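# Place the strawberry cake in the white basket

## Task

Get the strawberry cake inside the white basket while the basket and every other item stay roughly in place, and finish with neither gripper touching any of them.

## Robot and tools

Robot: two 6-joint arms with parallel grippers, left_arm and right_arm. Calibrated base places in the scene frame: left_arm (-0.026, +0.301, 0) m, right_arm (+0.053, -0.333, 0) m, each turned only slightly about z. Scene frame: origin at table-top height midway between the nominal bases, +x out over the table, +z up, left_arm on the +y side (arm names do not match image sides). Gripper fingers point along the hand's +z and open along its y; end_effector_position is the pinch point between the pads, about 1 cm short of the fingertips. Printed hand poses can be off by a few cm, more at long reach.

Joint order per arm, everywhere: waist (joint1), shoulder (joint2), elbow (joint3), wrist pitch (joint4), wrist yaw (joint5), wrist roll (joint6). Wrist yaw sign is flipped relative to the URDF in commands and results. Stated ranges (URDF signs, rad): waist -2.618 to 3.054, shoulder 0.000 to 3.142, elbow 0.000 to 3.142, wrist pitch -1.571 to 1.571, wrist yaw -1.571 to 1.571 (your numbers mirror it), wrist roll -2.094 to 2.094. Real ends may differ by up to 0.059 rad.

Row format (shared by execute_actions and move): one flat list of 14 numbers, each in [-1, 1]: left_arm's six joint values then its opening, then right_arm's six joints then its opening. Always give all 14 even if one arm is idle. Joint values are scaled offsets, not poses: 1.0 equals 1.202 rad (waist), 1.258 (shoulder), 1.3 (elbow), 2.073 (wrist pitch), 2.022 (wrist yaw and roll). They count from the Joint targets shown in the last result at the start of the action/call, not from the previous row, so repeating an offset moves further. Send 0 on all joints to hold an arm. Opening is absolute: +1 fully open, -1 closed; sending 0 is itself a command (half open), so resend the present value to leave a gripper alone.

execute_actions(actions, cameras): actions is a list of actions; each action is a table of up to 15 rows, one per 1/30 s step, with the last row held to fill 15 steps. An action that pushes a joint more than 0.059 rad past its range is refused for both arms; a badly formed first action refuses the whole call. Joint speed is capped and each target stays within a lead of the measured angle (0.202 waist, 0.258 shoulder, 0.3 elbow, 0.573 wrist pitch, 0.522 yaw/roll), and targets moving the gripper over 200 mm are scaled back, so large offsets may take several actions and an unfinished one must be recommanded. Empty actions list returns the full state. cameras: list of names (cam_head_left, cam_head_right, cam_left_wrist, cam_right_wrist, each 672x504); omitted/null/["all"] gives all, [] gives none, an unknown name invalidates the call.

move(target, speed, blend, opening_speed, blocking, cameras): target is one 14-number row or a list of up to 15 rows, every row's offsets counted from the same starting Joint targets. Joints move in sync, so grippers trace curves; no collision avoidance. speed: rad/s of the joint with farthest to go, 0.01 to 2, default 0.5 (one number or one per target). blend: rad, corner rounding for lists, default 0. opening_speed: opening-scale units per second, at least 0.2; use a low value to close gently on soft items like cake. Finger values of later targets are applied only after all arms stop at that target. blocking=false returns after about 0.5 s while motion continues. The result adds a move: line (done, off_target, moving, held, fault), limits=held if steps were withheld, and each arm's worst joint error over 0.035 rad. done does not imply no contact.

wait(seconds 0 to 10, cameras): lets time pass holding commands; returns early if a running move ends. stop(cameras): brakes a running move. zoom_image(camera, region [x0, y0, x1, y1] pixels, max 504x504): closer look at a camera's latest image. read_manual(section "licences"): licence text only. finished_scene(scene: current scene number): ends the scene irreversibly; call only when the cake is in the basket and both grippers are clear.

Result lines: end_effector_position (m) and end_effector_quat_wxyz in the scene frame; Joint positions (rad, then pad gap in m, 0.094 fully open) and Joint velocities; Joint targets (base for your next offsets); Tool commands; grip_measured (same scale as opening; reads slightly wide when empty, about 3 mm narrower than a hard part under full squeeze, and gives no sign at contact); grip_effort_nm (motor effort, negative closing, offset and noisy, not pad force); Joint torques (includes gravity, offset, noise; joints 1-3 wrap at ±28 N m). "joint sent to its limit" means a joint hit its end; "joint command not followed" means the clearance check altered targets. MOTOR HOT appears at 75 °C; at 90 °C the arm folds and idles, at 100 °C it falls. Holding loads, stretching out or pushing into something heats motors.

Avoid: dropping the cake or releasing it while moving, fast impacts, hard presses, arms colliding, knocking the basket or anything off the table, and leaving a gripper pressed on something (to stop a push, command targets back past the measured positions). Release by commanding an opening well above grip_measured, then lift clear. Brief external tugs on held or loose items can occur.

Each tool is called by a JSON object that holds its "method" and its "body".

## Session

{"method": "execute_actions", "body": {"actions": []}}

{"method": "zoom_image", "body": {"camera": "cam_head_left", "region": [100, 180, 560, 460]}}

Scene clock: 0.00 s.
left_arm: end_effector_position=(+0.3760, +0.2631, +0.0947) grip_measured=+1.000 grip_effort_nm=n/a end_effector_quat_wxyz=(+0.578, +0.088, +0.811, -0.012) | right_arm: end_effector_position=(+0.4512, -0.3626, +0.1106) grip_measured=+1.000 grip_effort_nm=n/a end_effector_quat_wxyz=(+0.591, +0.092, +0.793, -0.113)
Joint positions: left_arm=[-0.103 1.583 0.393 0.851 -0.054 0.106 0.094] | right_arm=[0.078 1.562 0.393 0.869 -0.376 0.04 0.094]
Joint velocities: within noise
Joint torques (N m): no reading
Motor temperatures (°C): left_arm=[22 26 23 21 23 19 23] | right_arm=[23 24 24 29 23 21 20]
Heat: left arm: 26 °C; right arm: 29 °C.
Joint targets: left_arm=[-0.103 1.579 0.397 0.846 -0.055 0.105] | right_arm=[0.078 1.559 0.395 0.857 -0.379 0.040]
Tool commands: left_gripper/opening=+1.0 right_gripper/opening=+1.0

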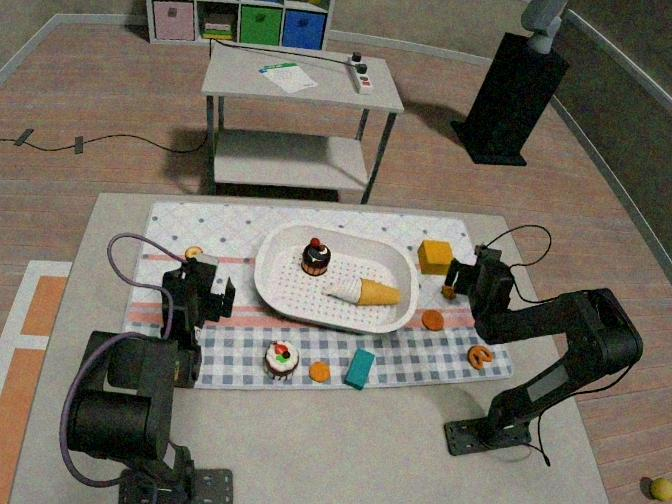

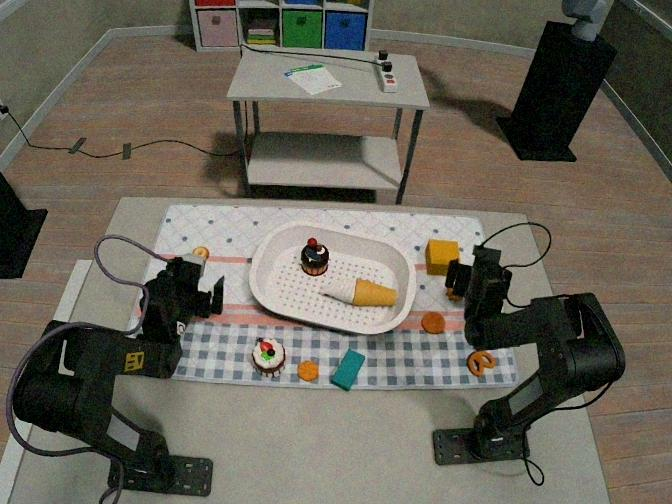

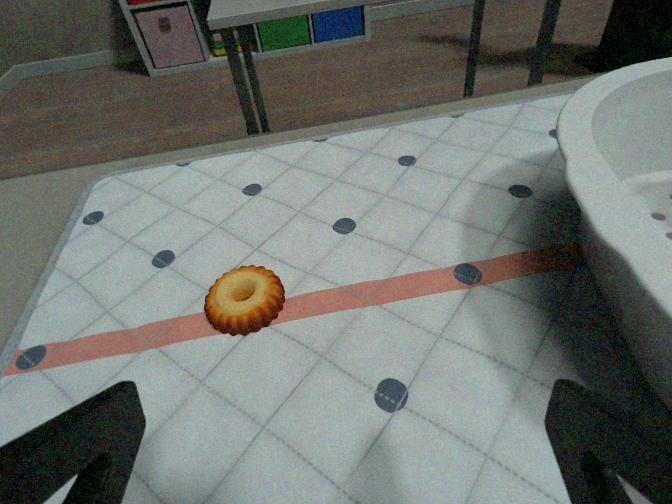

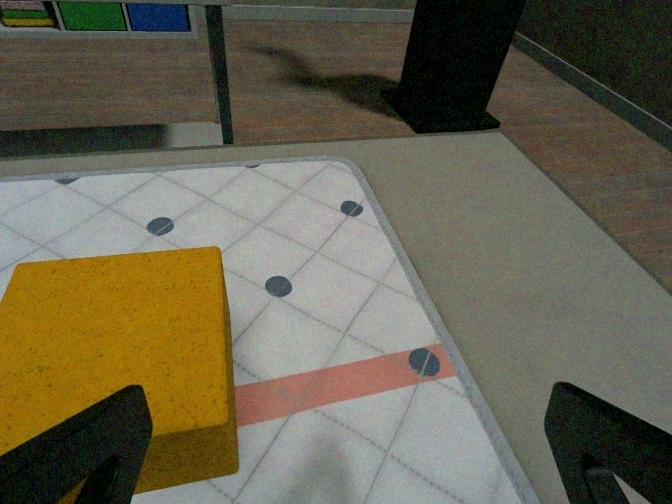

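Scaled by 1.096 from the camera's 672x504 image, which has a finer 960x720 frame.

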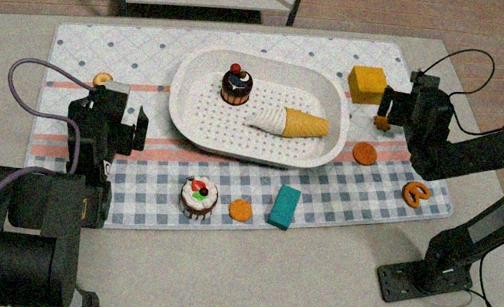

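{"method": "move", "body": {"target": [[0,0.0167,0.848,-0.5046,0.0272,-0.0519,1,0,0,0,0,0,0,1],[-0.5108,0.1081,0.7573,-1.0,0.0272,-0.0519,1,0,0,0,0,0,0,1]], "speed": 1.2, "blend": 0.25, "cameras": ["cam_head_left","cam_left_wrist"]}}

Scene clock: 19.27 s.
left_arm: end_effector_position=(+0.2212, +0.0976, +0.1140) grip_measured=+1.000 grip_effort_nm=0.007 end_effector_quat_wxyz=(+0.024, +0.341, +0.940, -0.011) | right_arm: end_effector_position=(+0.4512, -0.3626, +0.1106) grip_measured=+1.000 grip_effort_nm=0.032 end_effector_quat_wxyz=(+0.591, +0.092, +0.793, -0.113)
Joint positions: left_arm=[-0.719 1.706 1.394 -1.205 -0.005 0.008 0.094] | right_arm=[0.078 1.562 0.393 0.869 -0.376 0.04 0.094]
Joint torques (N m): left_arm=[0.14 -6.48 4.82 0.26 0.04 -0.06] | right_arm=[0.05 -4.77 6.61 1.53 -0.12 0]
Joint targets: left_arm=[-0.717 1.715 1.382 -1.227 0.000 0.000] | right_arm=[0.078 1.559 0.395 0.857 -0.379 0.040]
move: done
Images, in order: cam_head_left, cam_left_wrist.

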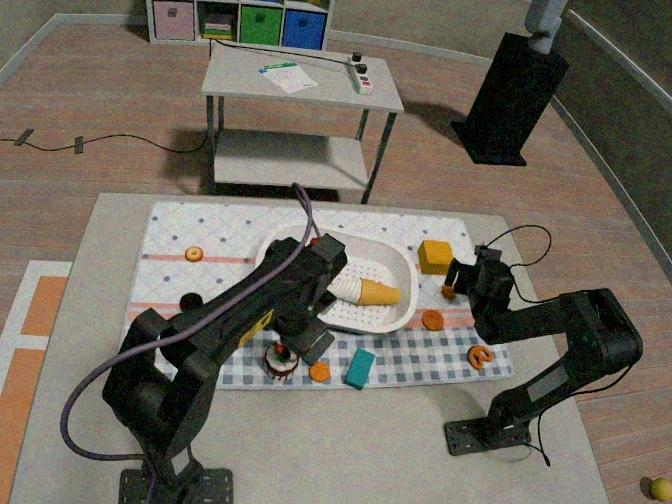

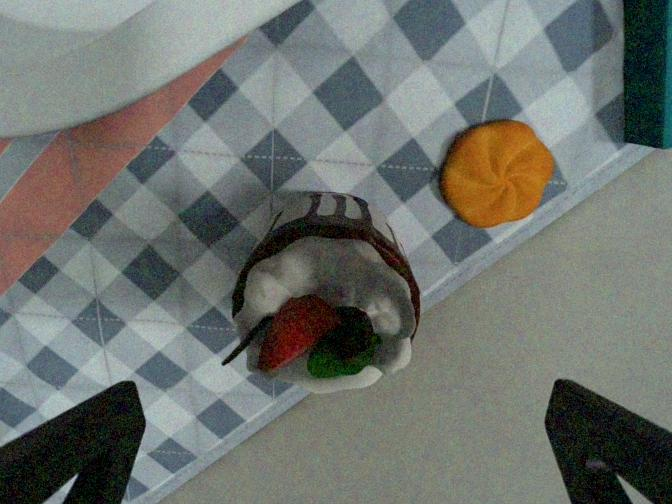

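{"method": "move", "body": {"target": [[0.0092,0.0276,-0.0715,0.0563,0,0,1,0,0,0,0,0,0,1],[0.0092,0.081,-0.185,0.1599,0,0,1,0,0,0,0,0,0,1]], "speed": 0.5, "blend": 0.03, "cameras": ["cam_left_wrist"]}}

{"method": "move", "body": {"target": [0,0,0,0,0,0,0.25,0,0,0,0,0,0,1], "opening_speed": 0.6, "cameras": ["cam_left_wrist"]}}

Scene clock: 33.83 s.
left_arm: end_effector_position=(+0.2163, +0.1044, +0.0248) grip_measured=+1.000 grip_effort_nm=0.002 end_effector_quat_wxyz=(-0.002, +0.338, +0.941, -0.002) | right_arm: end_effector_position=(+0.4512, -0.3626, +0.1106) grip_measured=+1.000 grip_effort_nm=0.027 end_effector_quat_wxyz=(+0.591, +0.092, +0.793, -0.113)
Joint positions: left_arm=[-0.712 1.809 1.153 -0.917 -0.005 0.008 0.094] | right_arm=[0.078 1.562 0.393 0.869 -0.376 0.04 0.094]
Joint torques (N m): left_arm=[0.54 -6.97 4.37 0.57 0.04 -0.05] | right_arm=[0.05 -4.77 6.63 1.53 -0.13 0]
Joint targets: left_arm=[-0.706 1.817 1.141 -0.896 0.000 0.001] | right_arm=[0.078 1.559 0.395 0.857 -0.379 0.040]
move: done
Images, in order: cam_left_wrist.

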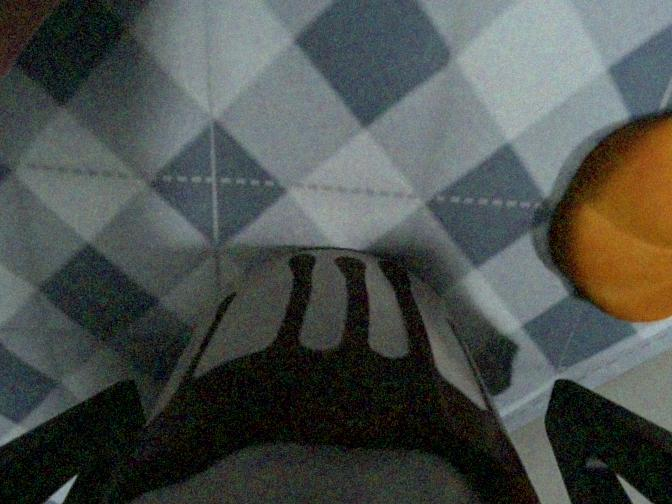

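Scene clock: 35.30 s.
left_arm: end_effector_position=(+0.2168, +0.1046, +0.0248) grip_measured=+0.404 grip_effort_nm=-1.013 end_effector_quat_wxyz=(-0.001, +0.338, +0.941, -0.001) | right_arm: end_effector_position=(+0.4512, -0.3626, +0.1106) grip_measured=+1.000 grip_effort_nm=0.027 end_effector_quat_wxyz=(+0.591, +0.092, +0.793, -0.113)
Joint positions: left_arm=[-0.712 1.809 1.153 -0.916 -0.002 0.008 0.066] | right_arm=[0.078 1.562 0.393 0.869 -0.376 0.04 0.094]
Joint torques (N m): left_arm=[0.55 -6.97 4.38 0.56 0.03 -0.05] | right_arm=[0.02 -4.78 6.61 1.53 -0.13 0]
Joint targets: left_arm=[-0.706 1.817 1.141 -0.896 0.000 0.000] | right_arm=[0.078 1.559 0.395 0.857 -0.379 0.040]
move: done
Images, in order: cam_left_wrist.

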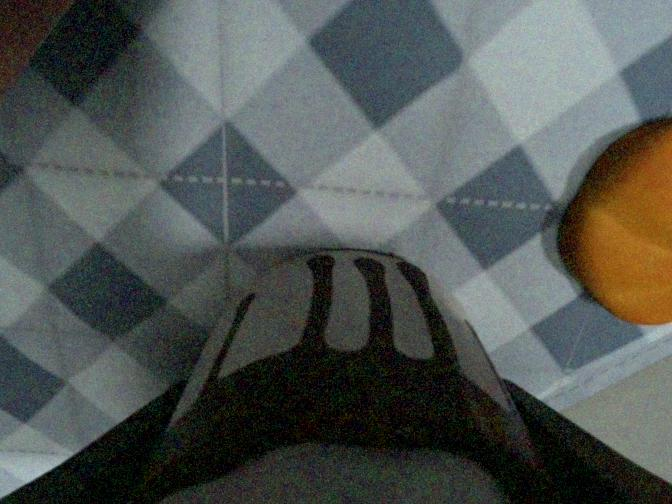

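{"method": "zoom_image", "body": {"camera": "cam_left_wrist", "region": [0, 0, 504, 504]}}

{"method": "execute_actions", "body": {"actions": [], "cameras": ["cam_head_right"]}}

{"method": "zoom_image", "body": {"camera": "cam_head_right", "region": [230, 200, 440, 360]}}

Scaled by 1.000.

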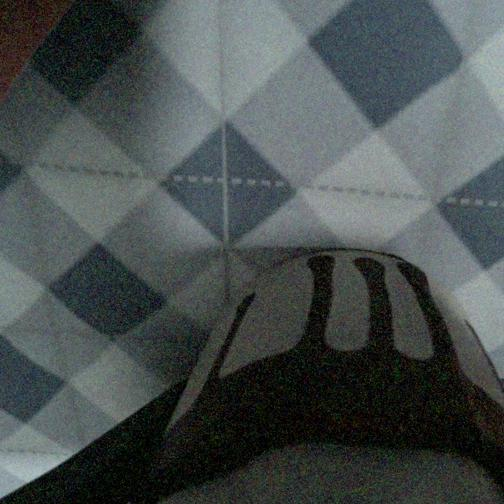

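Scene clock: 41.40 s.
left_arm: end_effector_position=(+0.2168, +0.1046, +0.0248) grip_measured=+0.403 grip_effort_nm=-1.028 end_effector_quat_wxyz=(-0.001, +0.338, +0.941, -0.001) | right_arm: end_effector_position=(+0.4512, -0.3626, +0.1106) grip_measured=+1.000 grip_effort_nm=0.027 end_effector_quat_wxyz=(+0.591, +0.092, +0.793, -0.113)
Joint positions: left_arm=[-0.712 1.809 1.153 -0.916 -0.002 0.008 0.066] | right_arm=[0.078 1.562 0.393 0.869 -0.376 0.04 0.094]
Joint velocities: within noise
Joint torques (N m): left_arm=[0.54 -6.95 4.37 0.56 0.02 -0.05] | right_arm=[0.03 -4.78 6.61 1.53 -0.12 0]
Motor temperatures (°C): left_arm=[22 27 24 23 23 19 23] | right_arm=[23 25 26 33 23 21 20]
Heat: left arm: 27 °C; right arm: 33 °C.
Joint targets: left_arm=[-0.706 1.817 1.141 -0.896 0.000 0.000] | right_arm=[0.078 1.559 0.395 0.857 -0.379 0.040]
Tool commands: left_gripper/opening=+0.25 right_gripper/opening=+1.0
Images, in order (width x height): cam_head_right 672x504.

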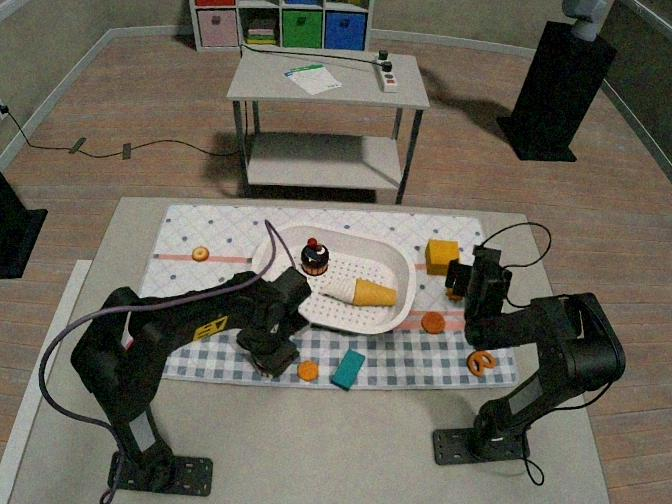

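Scaled by 2.400 from the camera's 672x504 image, which has a finer 960x720 frame.

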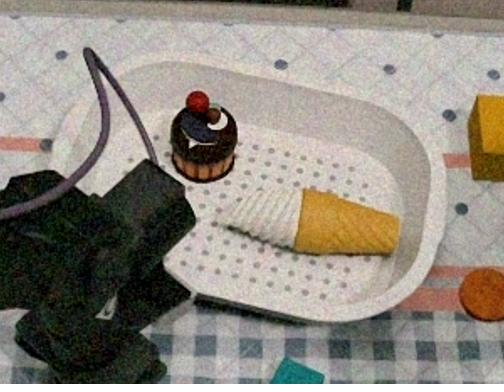

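{"method": "move", "body": {"target": [[0,-0.0811,0.2669,-0.2161,0,0,0.25,0,0,0,0,0,0,1],[0.1464,0.3498,0.82,-0.301,0,0,0.25,0,0,0,0,0,0,1]], "speed": 0.7, "blend": 0.05}}

Scene clock: 75.07 s.
left_arm: end_effector_position=(+0.3552, +0.0936, +0.1198) grip_measured=+0.403 grip_effort_nm=-1.023 end_effector_quat_wxyz=(+0.002, +0.251, +0.968, -0.001) | right_arm: end_effector_position=(+0.4512, -0.3626, +0.1106) grip_measured=+1.000 grip_effort_nm=0.027 end_effector_quat_wxyz=(+0.591, +0.092, +0.793, -0.113)
Joint positions: left_arm=[-0.53 2.245 2.177 -1.498 -0.002 0.008 0.066] | right_arm=[0.078 1.562 0.393 0.869 -0.376 0.04 0.094]
Joint torques (N m): left_arm=[-0.01 -10.77 8.01 0.14 0.02 -0.05] | right_arm=[0.05 -4.78 6.61 1.53 -0.12 0]
Joint targets: left_arm=[-0.530 2.257 2.207 -1.520 0.000 0.001] | right_arm=[0.078 1.559 0.395 0.857 -0.379 0.040]
move: done

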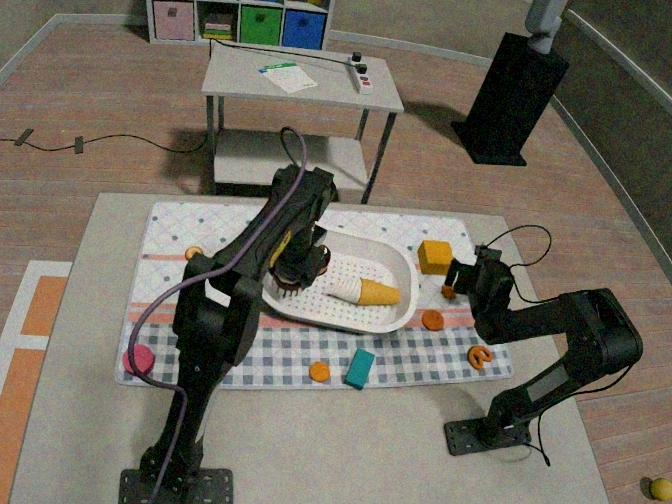

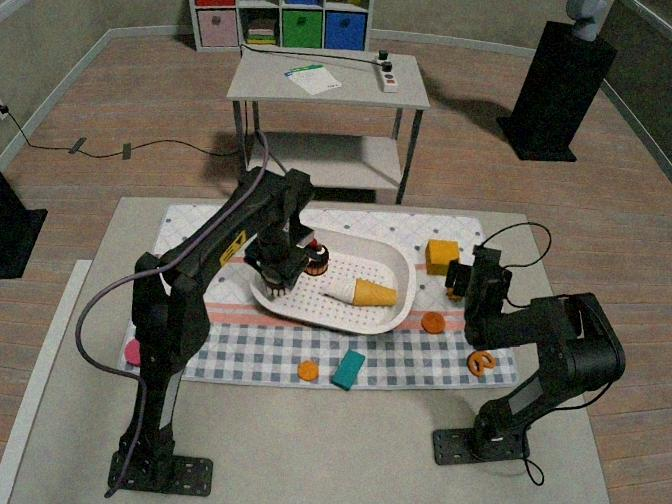

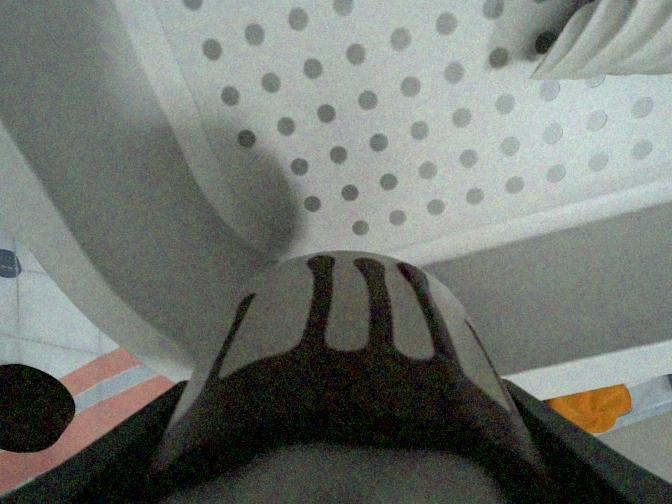

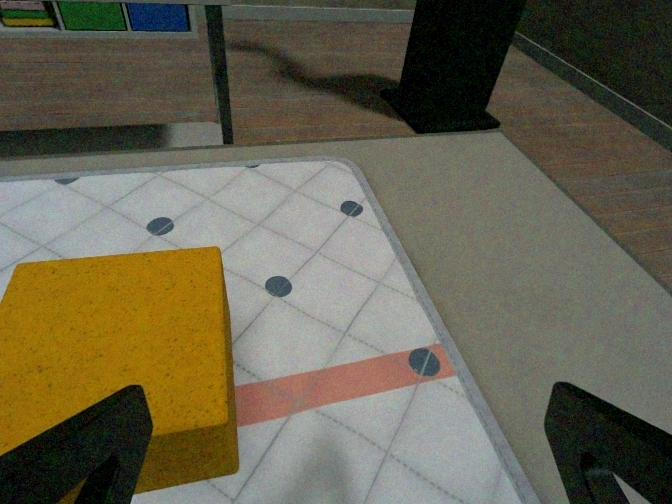

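{"method": "move", "body": {"target": [0.0141,0.08,0.0023,0.0467,0,-0.1236,0.25,0,0,0,0,0,0,1], "speed": 0.4, "cameras": ["cam_head_left","cam_head_right","cam_left_wrist"]}}

{"method": "zoom_image", "body": {"camera": "cam_head_right", "region": [230, 200, 440, 360]}}

Scene clock: 111.87 s.
left_arm: end_effector_position=(+0.3689, +0.0920, +0.0793) grip_measured=+0.403 grip_effort_nm=-1.028 end_effector_quat_wxyz=(-0.016, +0.123, +0.992, +0.005) | right_arm: end_effector_position=(+0.4512, -0.3626, +0.1106) grip_measured=+1.000 grip_effort_nm=0.027 end_effector_quat_wxyz=(+0.591, +0.092, +0.793, -0.113)
Joint positions: left_arm=[-0.518 2.343 2.182 -1.443 -0.002 -0.241 0.066] | right_arm=[0.078 1.562 0.393 0.869 -0.376 0.04 0.094]
Joint torques (N m): left_arm=[0.51 -11.33 7.9 0.5 0.03 -0.06] | right_arm=[0.05 -4.75 6.63 1.53 -0.13 0]
Motor temperatures (°C): left_arm=[22 32 25 22 23 19 25] | right_arm=[23 25 26 35 23 21 20]
Heat: left arm: 32 °C; right arm: 35 °C.
Joint targets: left_arm=[-0.513 2.357 2.211 -1.423 0.000 -0.250] | right_arm=[0.078 1.559 0.395 0.857 -0.379 0.040]
move: done
Images, in order: cam_head_left, cam_head_right, cam_left_wrist.

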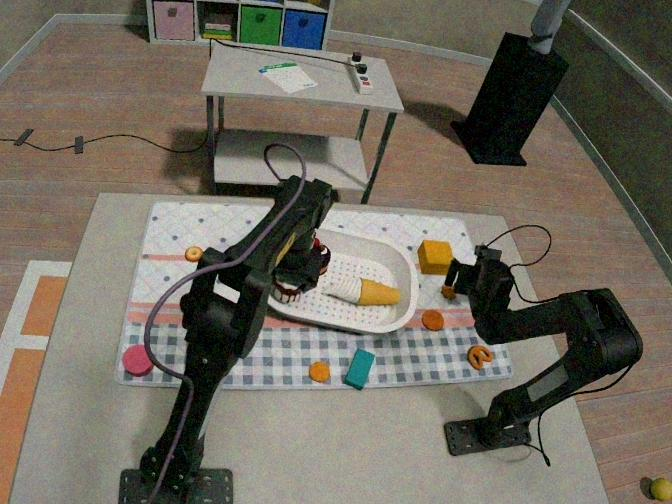

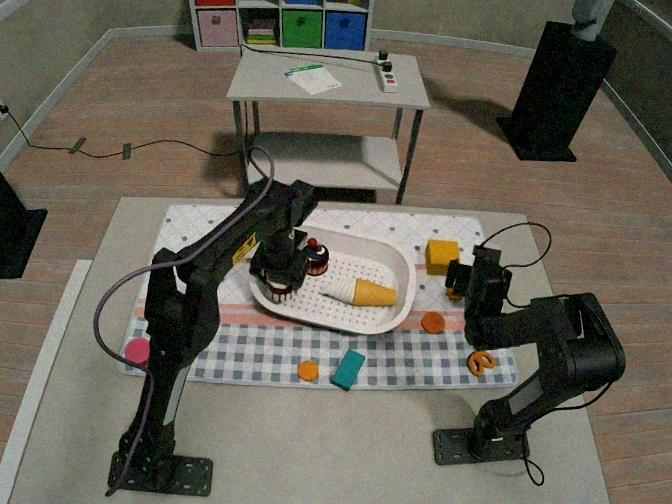

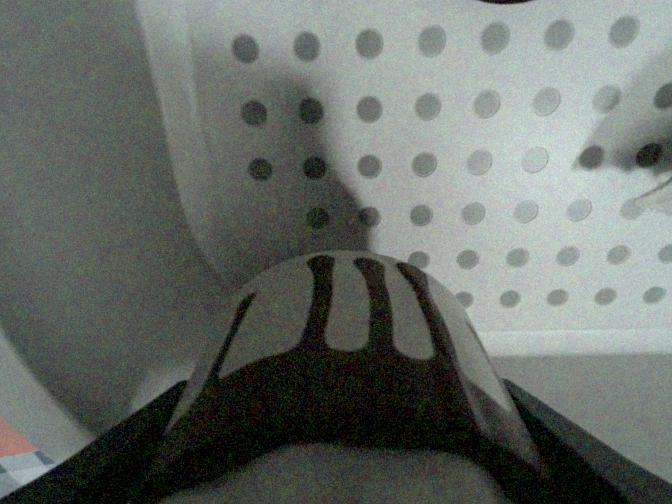

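Scaled by 2.400 from the camera's 672x504 image, which has a finer 960x720 frame.

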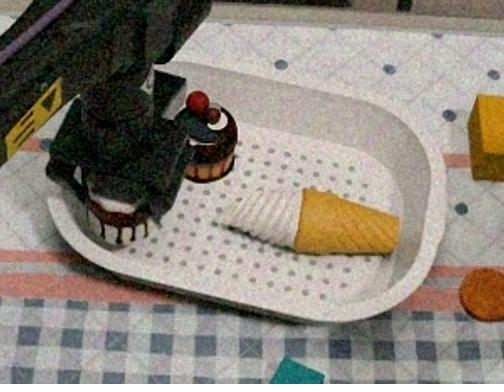

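{"method": "move", "body": {"target": [-0.0083,0.0855,0.1452,-0.0304,0,-0.1731,0.25,0,0,0,0,0,0,1], "speed": 0.4, "cameras": ["cam_head_left","cam_head_right","cam_left_wrist"]}}

{"method": "zoom_image", "body": {"camera": "cam_head_right", "region": [230, 200, 440, 360]}}

Scene clock: 132.87 s.
left_arm: end_effector_position=(+0.3968, +0.0771, +0.0810) grip_measured=+0.403 grip_effort_nm=-1.028 end_effector_quat_wxyz=(+0.013, -0.052, +0.999, -0.009) | right_arm: end_effector_position=(+0.4512, -0.3626, +0.1106) grip_measured=+1.000 grip_effort_nm=0.027 end_effector_quat_wxyz=(+0.591, +0.092, +0.793, -0.113)
Joint positions: left_arm=[-0.518 2.445 2.369 -1.464 -0.002 -0.591 0.066] | right_arm=[0.078 1.562 0.393 0.869 -0.376 0.04 0.094]
Joint torques (N m): left_arm=[-0.46 -11.58 8.1 0.17 0.02 -0.1] | right_arm=[0.05 -4.78 6.63 1.53 -0.13 0]
Joint targets: left_arm=[-0.523 2.465 2.399 -1.486 0.000 -0.599] | right_arm=[0.078 1.559 0.395 0.857 -0.379 0.040]
move: done
Images, in order: cam_head_left, cam_head_right, cam_left_wrist.

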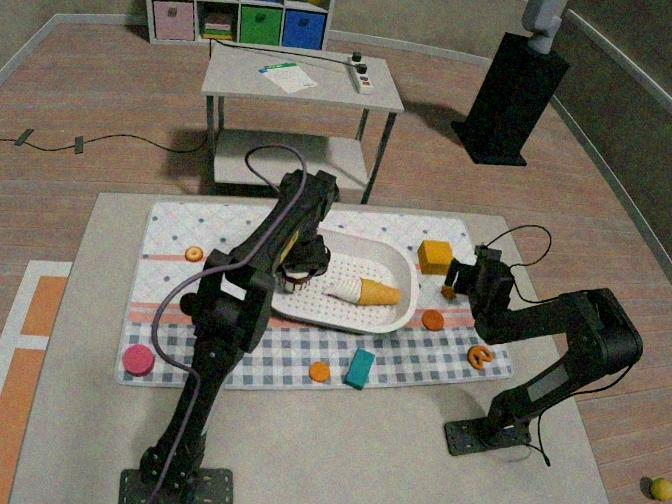

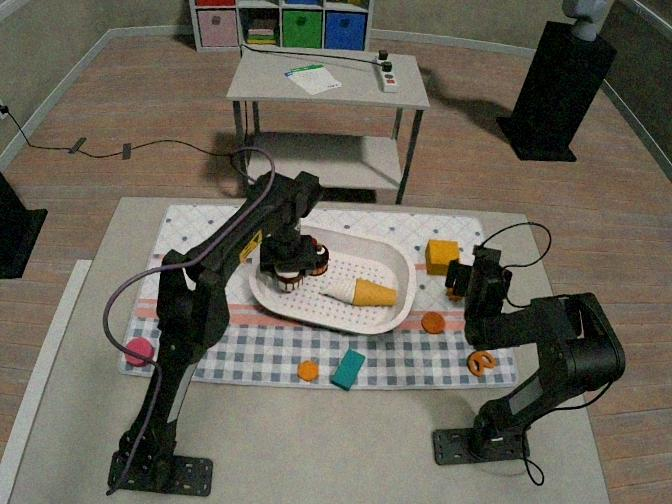

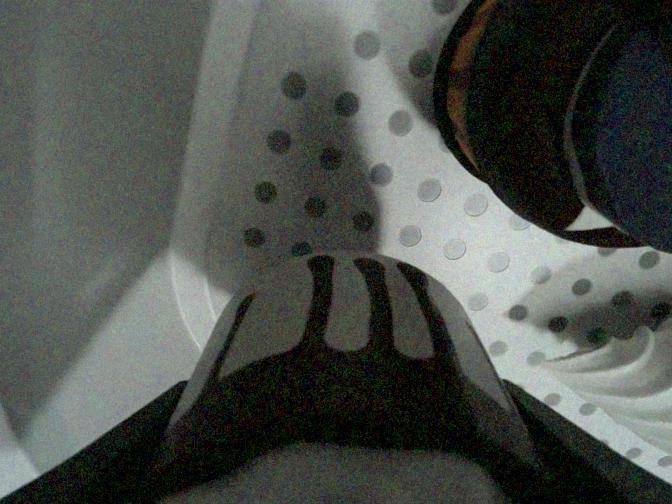

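Scaled by 2.400 from the camera's 672x504 image, which has a finer 960x720 frame.

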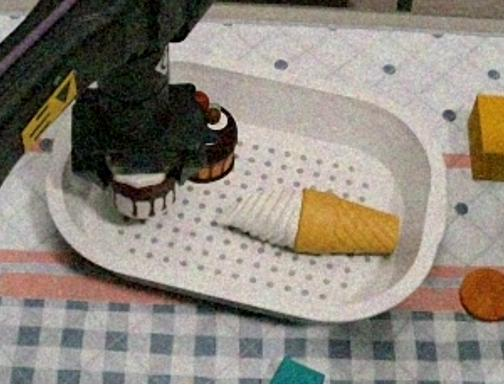

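{"method": "move", "body": {"target": [[0,-0.0587,-0.0998,0.0178,0,0,0.25,0,0,0,0,0,0,1],[0,-0.0614,-0.179,0.066,0,0,0.25,0,0,0,0,0,0,1]], "speed": 0.3, "blend": 0.02, "cameras": ["cam_head_left","cam_head_right","cam_left_wrist"]}}

{"method": "zoom_image", "body": {"camera": "cam_head_right", "region": [230, 200, 440, 360]}}

Scene clock: 156.93 s.
left_arm: end_effector_position=(+0.3802, +0.0859, +0.0412) grip_measured=+0.403 grip_effort_nm=-1.023 end_effector_quat_wxyz=(-0.021, -0.052, +0.998, +0.011) | right_arm: end_effector_position=(+0.4512, -0.3626, +0.1106) grip_measured=+1.000 grip_effort_nm=0.027 end_effector_quat_wxyz=(+0.591, +0.092, +0.793, -0.113)
Joint positions: left_arm=[-0.518 2.428 2.179 -1.369 -0.002 -0.592 0.066] | right_arm=[0.078 1.562 0.393 0.869 -0.376 0.04 0.094]
Joint torques (N m): left_arm=[-0.43 -16.47 4.62 0.45 0.01 -0.06] | right_arm=[0.05 -4.78 6.61 1.53 -0.12 0.01]
Joint targets: left_arm=[-0.523 2.388 2.167 -1.349 0.000 -0.599] | right_arm=[0.078 1.559 0.395 0.857 -0.379 0.040]
move: off_target (left_arm); left_arm: the shoulder is farthest, 0.040 rad from its target
Images, in order: cam_head_left, cam_head_right, cam_left_wrist.

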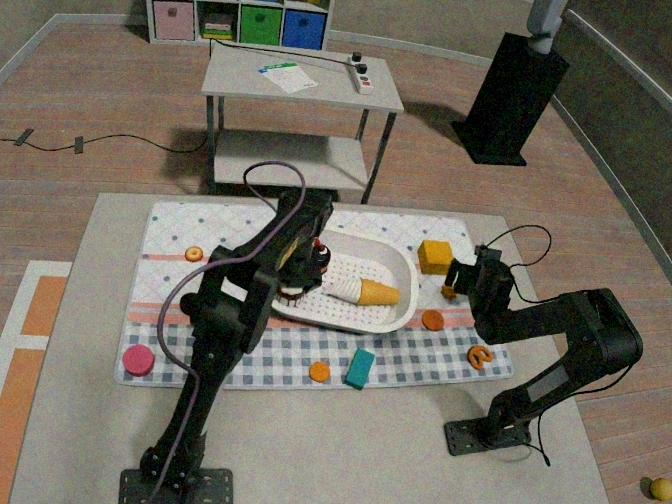

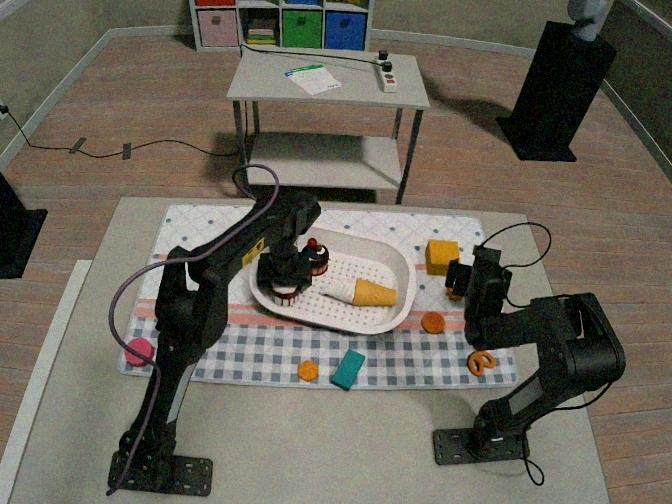

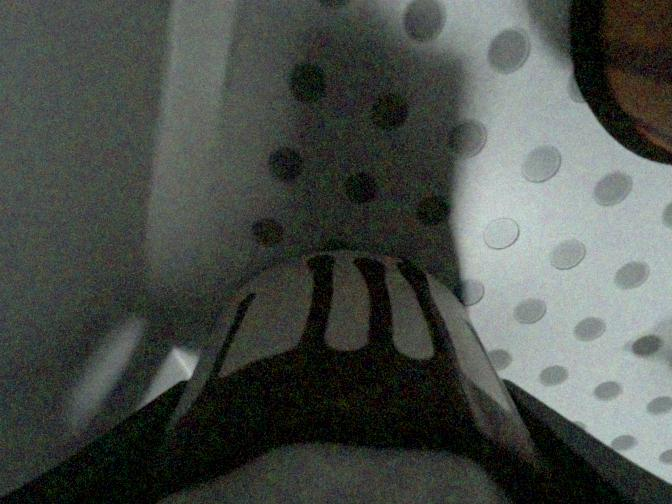

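Scaled by 2.400 from the camera's 672x504 image, which has a finer 960x720 frame.

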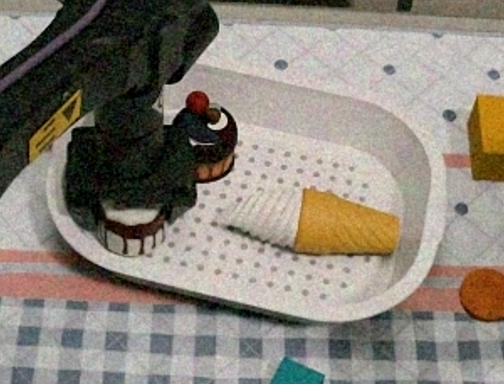

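{"method": "move", "body": {"target": [0,0,-0.0285,0.0236,0,0,0.25,0,0,0,0,0,0,1], "speed": 0.2, "cameras": ["cam_left_wrist"]}}

Scene clock: 169.60 s.
left_arm: end_effector_position=(+0.3806, +0.0857, +0.0372) grip_measured=+0.403 grip_effort_nm=-1.033 end_effector_quat_wxyz=(-0.017, -0.052, +0.998, +0.009) | right_arm: end_effector_position=(+0.4512, -0.3626, +0.1106) grip_measured=+1.000 grip_effort_nm=0.027 end_effector_quat_wxyz=(+0.591, +0.092, +0.793, -0.113)
Joint positions: left_arm=[-0.518 2.418 2.147 -1.337 -0.002 -0.592 0.066] | right_arm=[0.078 1.562 0.393 0.869 -0.376 0.04 0.094]
Joint torques (N m): left_arm=[-0.47 -15.65 4.19 0.65 0.02 -0.05] | right_arm=[0.03 -4.77 6.6 1.53 -0.12 0]
Motor temperatures (°C): left_arm=[22 38 25 21 23 19 26] | right_arm=[23 24 26 36 23 21 20]
Heat: left arm: 38 °C; right arm: 36 °C.
Joint targets: left_arm=[-0.523 2.387 2.129 -1.300 0.000 -0.599] | right_arm=[0.078 1.559 0.395 0.857 -0.379 0.040]
move: off_target (left_arm); left_arm: the wrist pitch is farthest, 0.037 rad from its target
Images, in order: cam_left_wrist.

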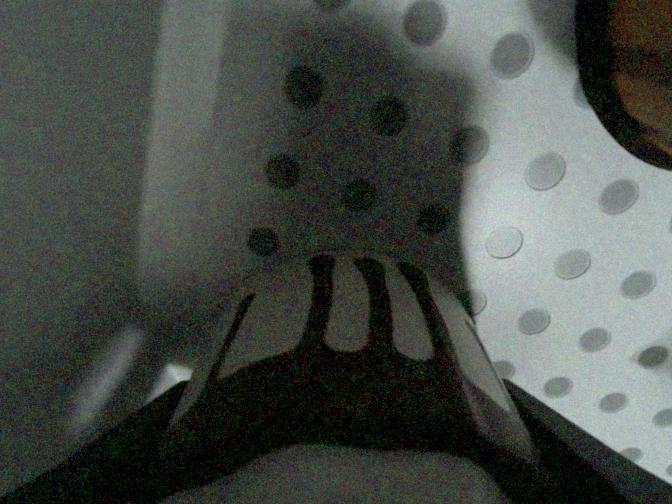

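{"method": "move", "body": {"target": [0,0.004,-0.01,0.0145,0,0,0.25,0,0,0,0,0,0,1], "speed": 0.2, "cameras": ["cam_left_wrist"]}}

Scene clock: 173.70 s.
left_arm: end_effector_position=(+0.3806, +0.0857, +0.0367) grip_measured=+0.403 grip_effort_nm=-1.028 end_effector_quat_wxyz=(-0.015, -0.052, +0.998, +0.008) | right_arm: end_effector_position=(+0.4512, -0.3626, +0.1106) grip_measured=+1.000 grip_effort_nm=0.027 end_effector_quat_wxyz=(+0.591, +0.092, +0.793, -0.113)
Joint positions: left_arm=[-0.518 2.413 2.136 -1.328 -0.002 -0.592 0.066] | right_arm=[0.078 1.562 0.393 0.869 -0.376 0.04 0.094]
Joint torques (N m): left_arm=[-0.46 -14.72 4.1 0.89 0.02 -0.06] | right_arm=[0.05 -4.78 6.61 1.53 -0.12 0]
Joint targets: left_arm=[-0.523 2.393 2.117 -1.270 0.000 -0.599] | right_arm=[0.078 1.559 0.395 0.857 -0.379 0.040]
move: off_target (left_arm); left_arm: the wrist pitch is farthest, 0.058 rad from its target
Images, in order: cam_left_wrist.

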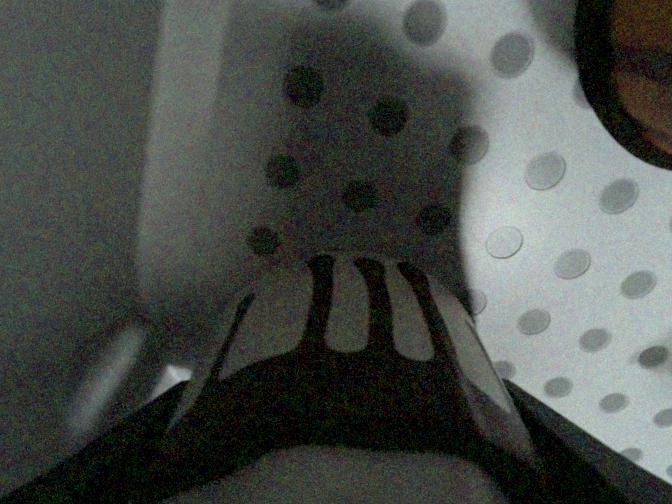

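{"method": "move", "body": {"target": [0,0,0.003,-0.0145,0,0,0.25,0,0,0,0,0,0,1], "speed": 0.2, "cameras": []}}

{"method": "move", "body": {"target": [0,0,0,0,0,0,0.62,0,0,0,0,0,0,1], "opening_speed": 0.4, "cameras": ["cam_left_wrist","cam_head_right"]}}

Scene clock: 180.47 s.
left_arm: end_effector_position=(+0.3806, +0.0857, +0.0367) grip_measured=+0.403 grip_effort_nm=-1.028 end_effector_quat_wxyz=(-0.015, -0.052, +0.998, +0.008) | right_arm: end_effector_position=(+0.4512, -0.3626, +0.1106) grip_measured=+1.000 grip_effort_nm=0.027 end_effector_quat_wxyz=(+0.591, +0.092, +0.793, -0.113)
Joint positions: left_arm=[-0.518 2.413 2.136 -1.328 -0.002 -0.592 0.066] | right_arm=[0.078 1.562 0.393 0.869 -0.376 0.04 0.094]
Joint torques (N m): left_arm=[-0.47 -14.74 4.38 0.56 0.02 -0.08] | right_arm=[0.05 -4.77 6.6 1.53 -0.12 0]
Joint targets: left_arm=[-0.523 2.393 2.121 -1.300 0.000 -0.599] | right_arm=[0.078 1.559 0.395 0.857 -0.379 0.040]
move: done

Scene clock: 181.60 s.
left_arm: end_effector_position=(+0.3823, +0.0848, +0.0366) grip_measured=+0.618 grip_effort_nm=0.120 end_effector_quat_wxyz=(-0.012, -0.052, +0.999, +0.006) | right_arm: end_effector_position=(+0.4512, -0.3626, +0.1106) grip_measured=+1.000 grip_effort_nm=0.032 end_effector_quat_wxyz=(+0.591, +0.092, +0.793, -0.113)
Joint positions: left_arm=[-0.518 2.413 2.136 -1.32 -0.002 -0.592 0.076] | right_arm=[0.078 1.562 0.393 0.869 -0.376 0.04 0.094]
Joint torques (N m): left_arm=[-0.44 -14.72 4.38 0.51 0.01 -0.06] | right_arm=[0.03 -4.78 6.63 1.53 -0.12 0]
Joint targets: left_arm=[-0.523 2.393 2.121 -1.300 0.000 -0.599] | right_arm=[0.078 1.559 0.395 0.857 -0.379 0.040]
move: done
Images, in order: cam_head_right, cam_left_wrist.

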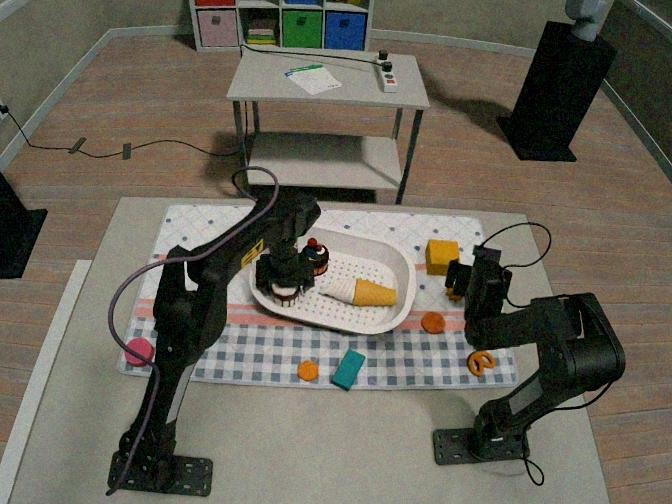

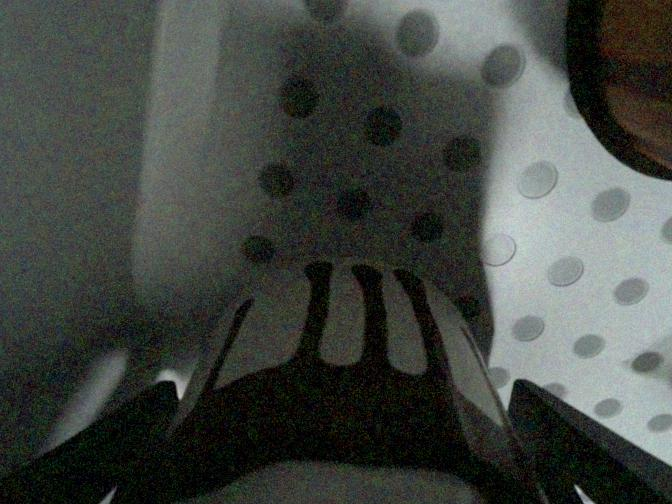

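{"method": "move", "body": {"target": [[0,0,0.114,-0.0719,0,0,0.75,0,0,0,0,0,0,1],[0,-0.108,0.0662,-0.1061,0,0,0.75,0,0,0,0,0,0,1],[0,-0.333,-0.2146,-0.0666,0,0,0.75,0,0,0,0,0,0,1]], "speed": [0.3,0.5,0.8], "opening_speed": 0.5, "blend": 0.03}}

{"method": "zoom_image", "body": {"camera": "cam_head_right", "region": [230, 200, 440, 360]}}

Scene clock: 196.10 s.
left_arm: end_effector_position=(+0.3040, +0.1264, +0.1362) grip_measured=+0.748 grip_effort_nm=0.120 end_effector_quat_wxyz=(-0.012, -0.052, +0.999, +0.006) | right_arm: end_effector_position=(+0.4512, -0.3626, +0.1106) grip_measured=+1.000 grip_effort_nm=0.027 end_effector_quat_wxyz=(+0.591, +0.092, +0.793, -0.113)
Joint positions: left_arm=[-0.518 1.998 1.86 -1.459 -0.002 -0.592 0.082] | right_arm=[0.078 1.562 0.393 0.869 -0.376 0.04 0.094]
Joint torques (N m): left_arm=[-0.43 -11.79 4.18 0.49 0.01 -0.06] | right_arm=[0.03 -4.77 6.61 1.52 -0.12 0]
Joint targets: left_arm=[-0.523 1.974 1.842 -1.438 0.000 -0.600] | right_arm=[0.078 1.559 0.395 0.857 -0.379 0.040]
move: done

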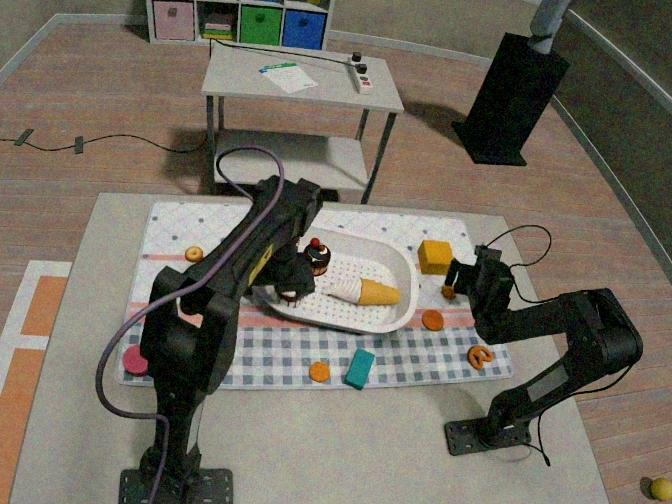

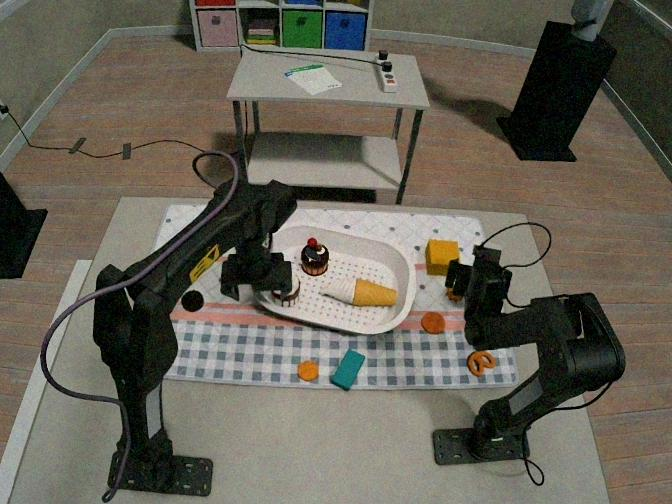

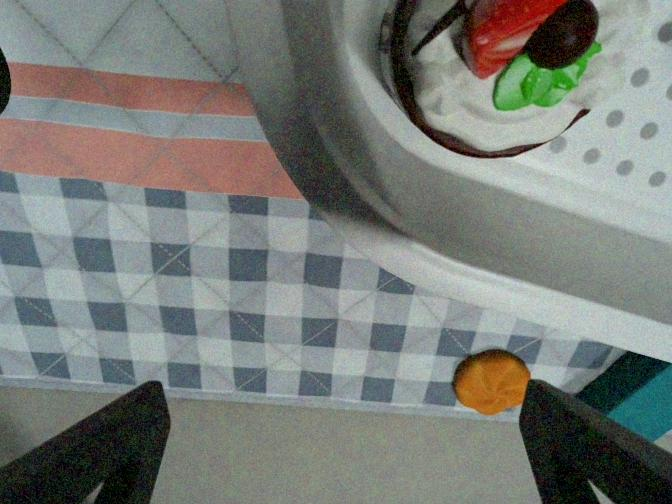

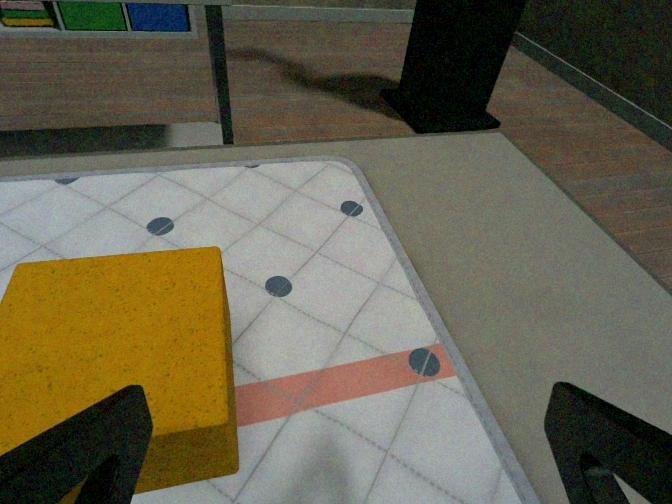

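Scaled by 2.400 from the camera's 672x504 image, which has a finer 960x720 frame.

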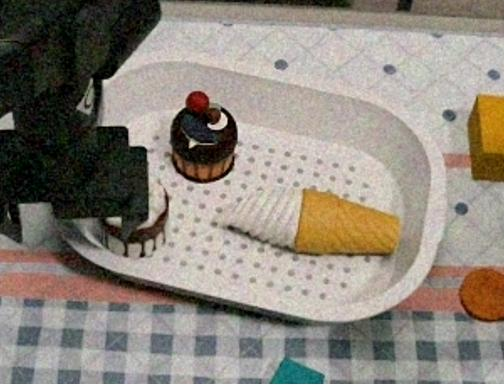

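{"method": "finished_scene", "body": {"scene": 2}}

The scene is finished: the task was done.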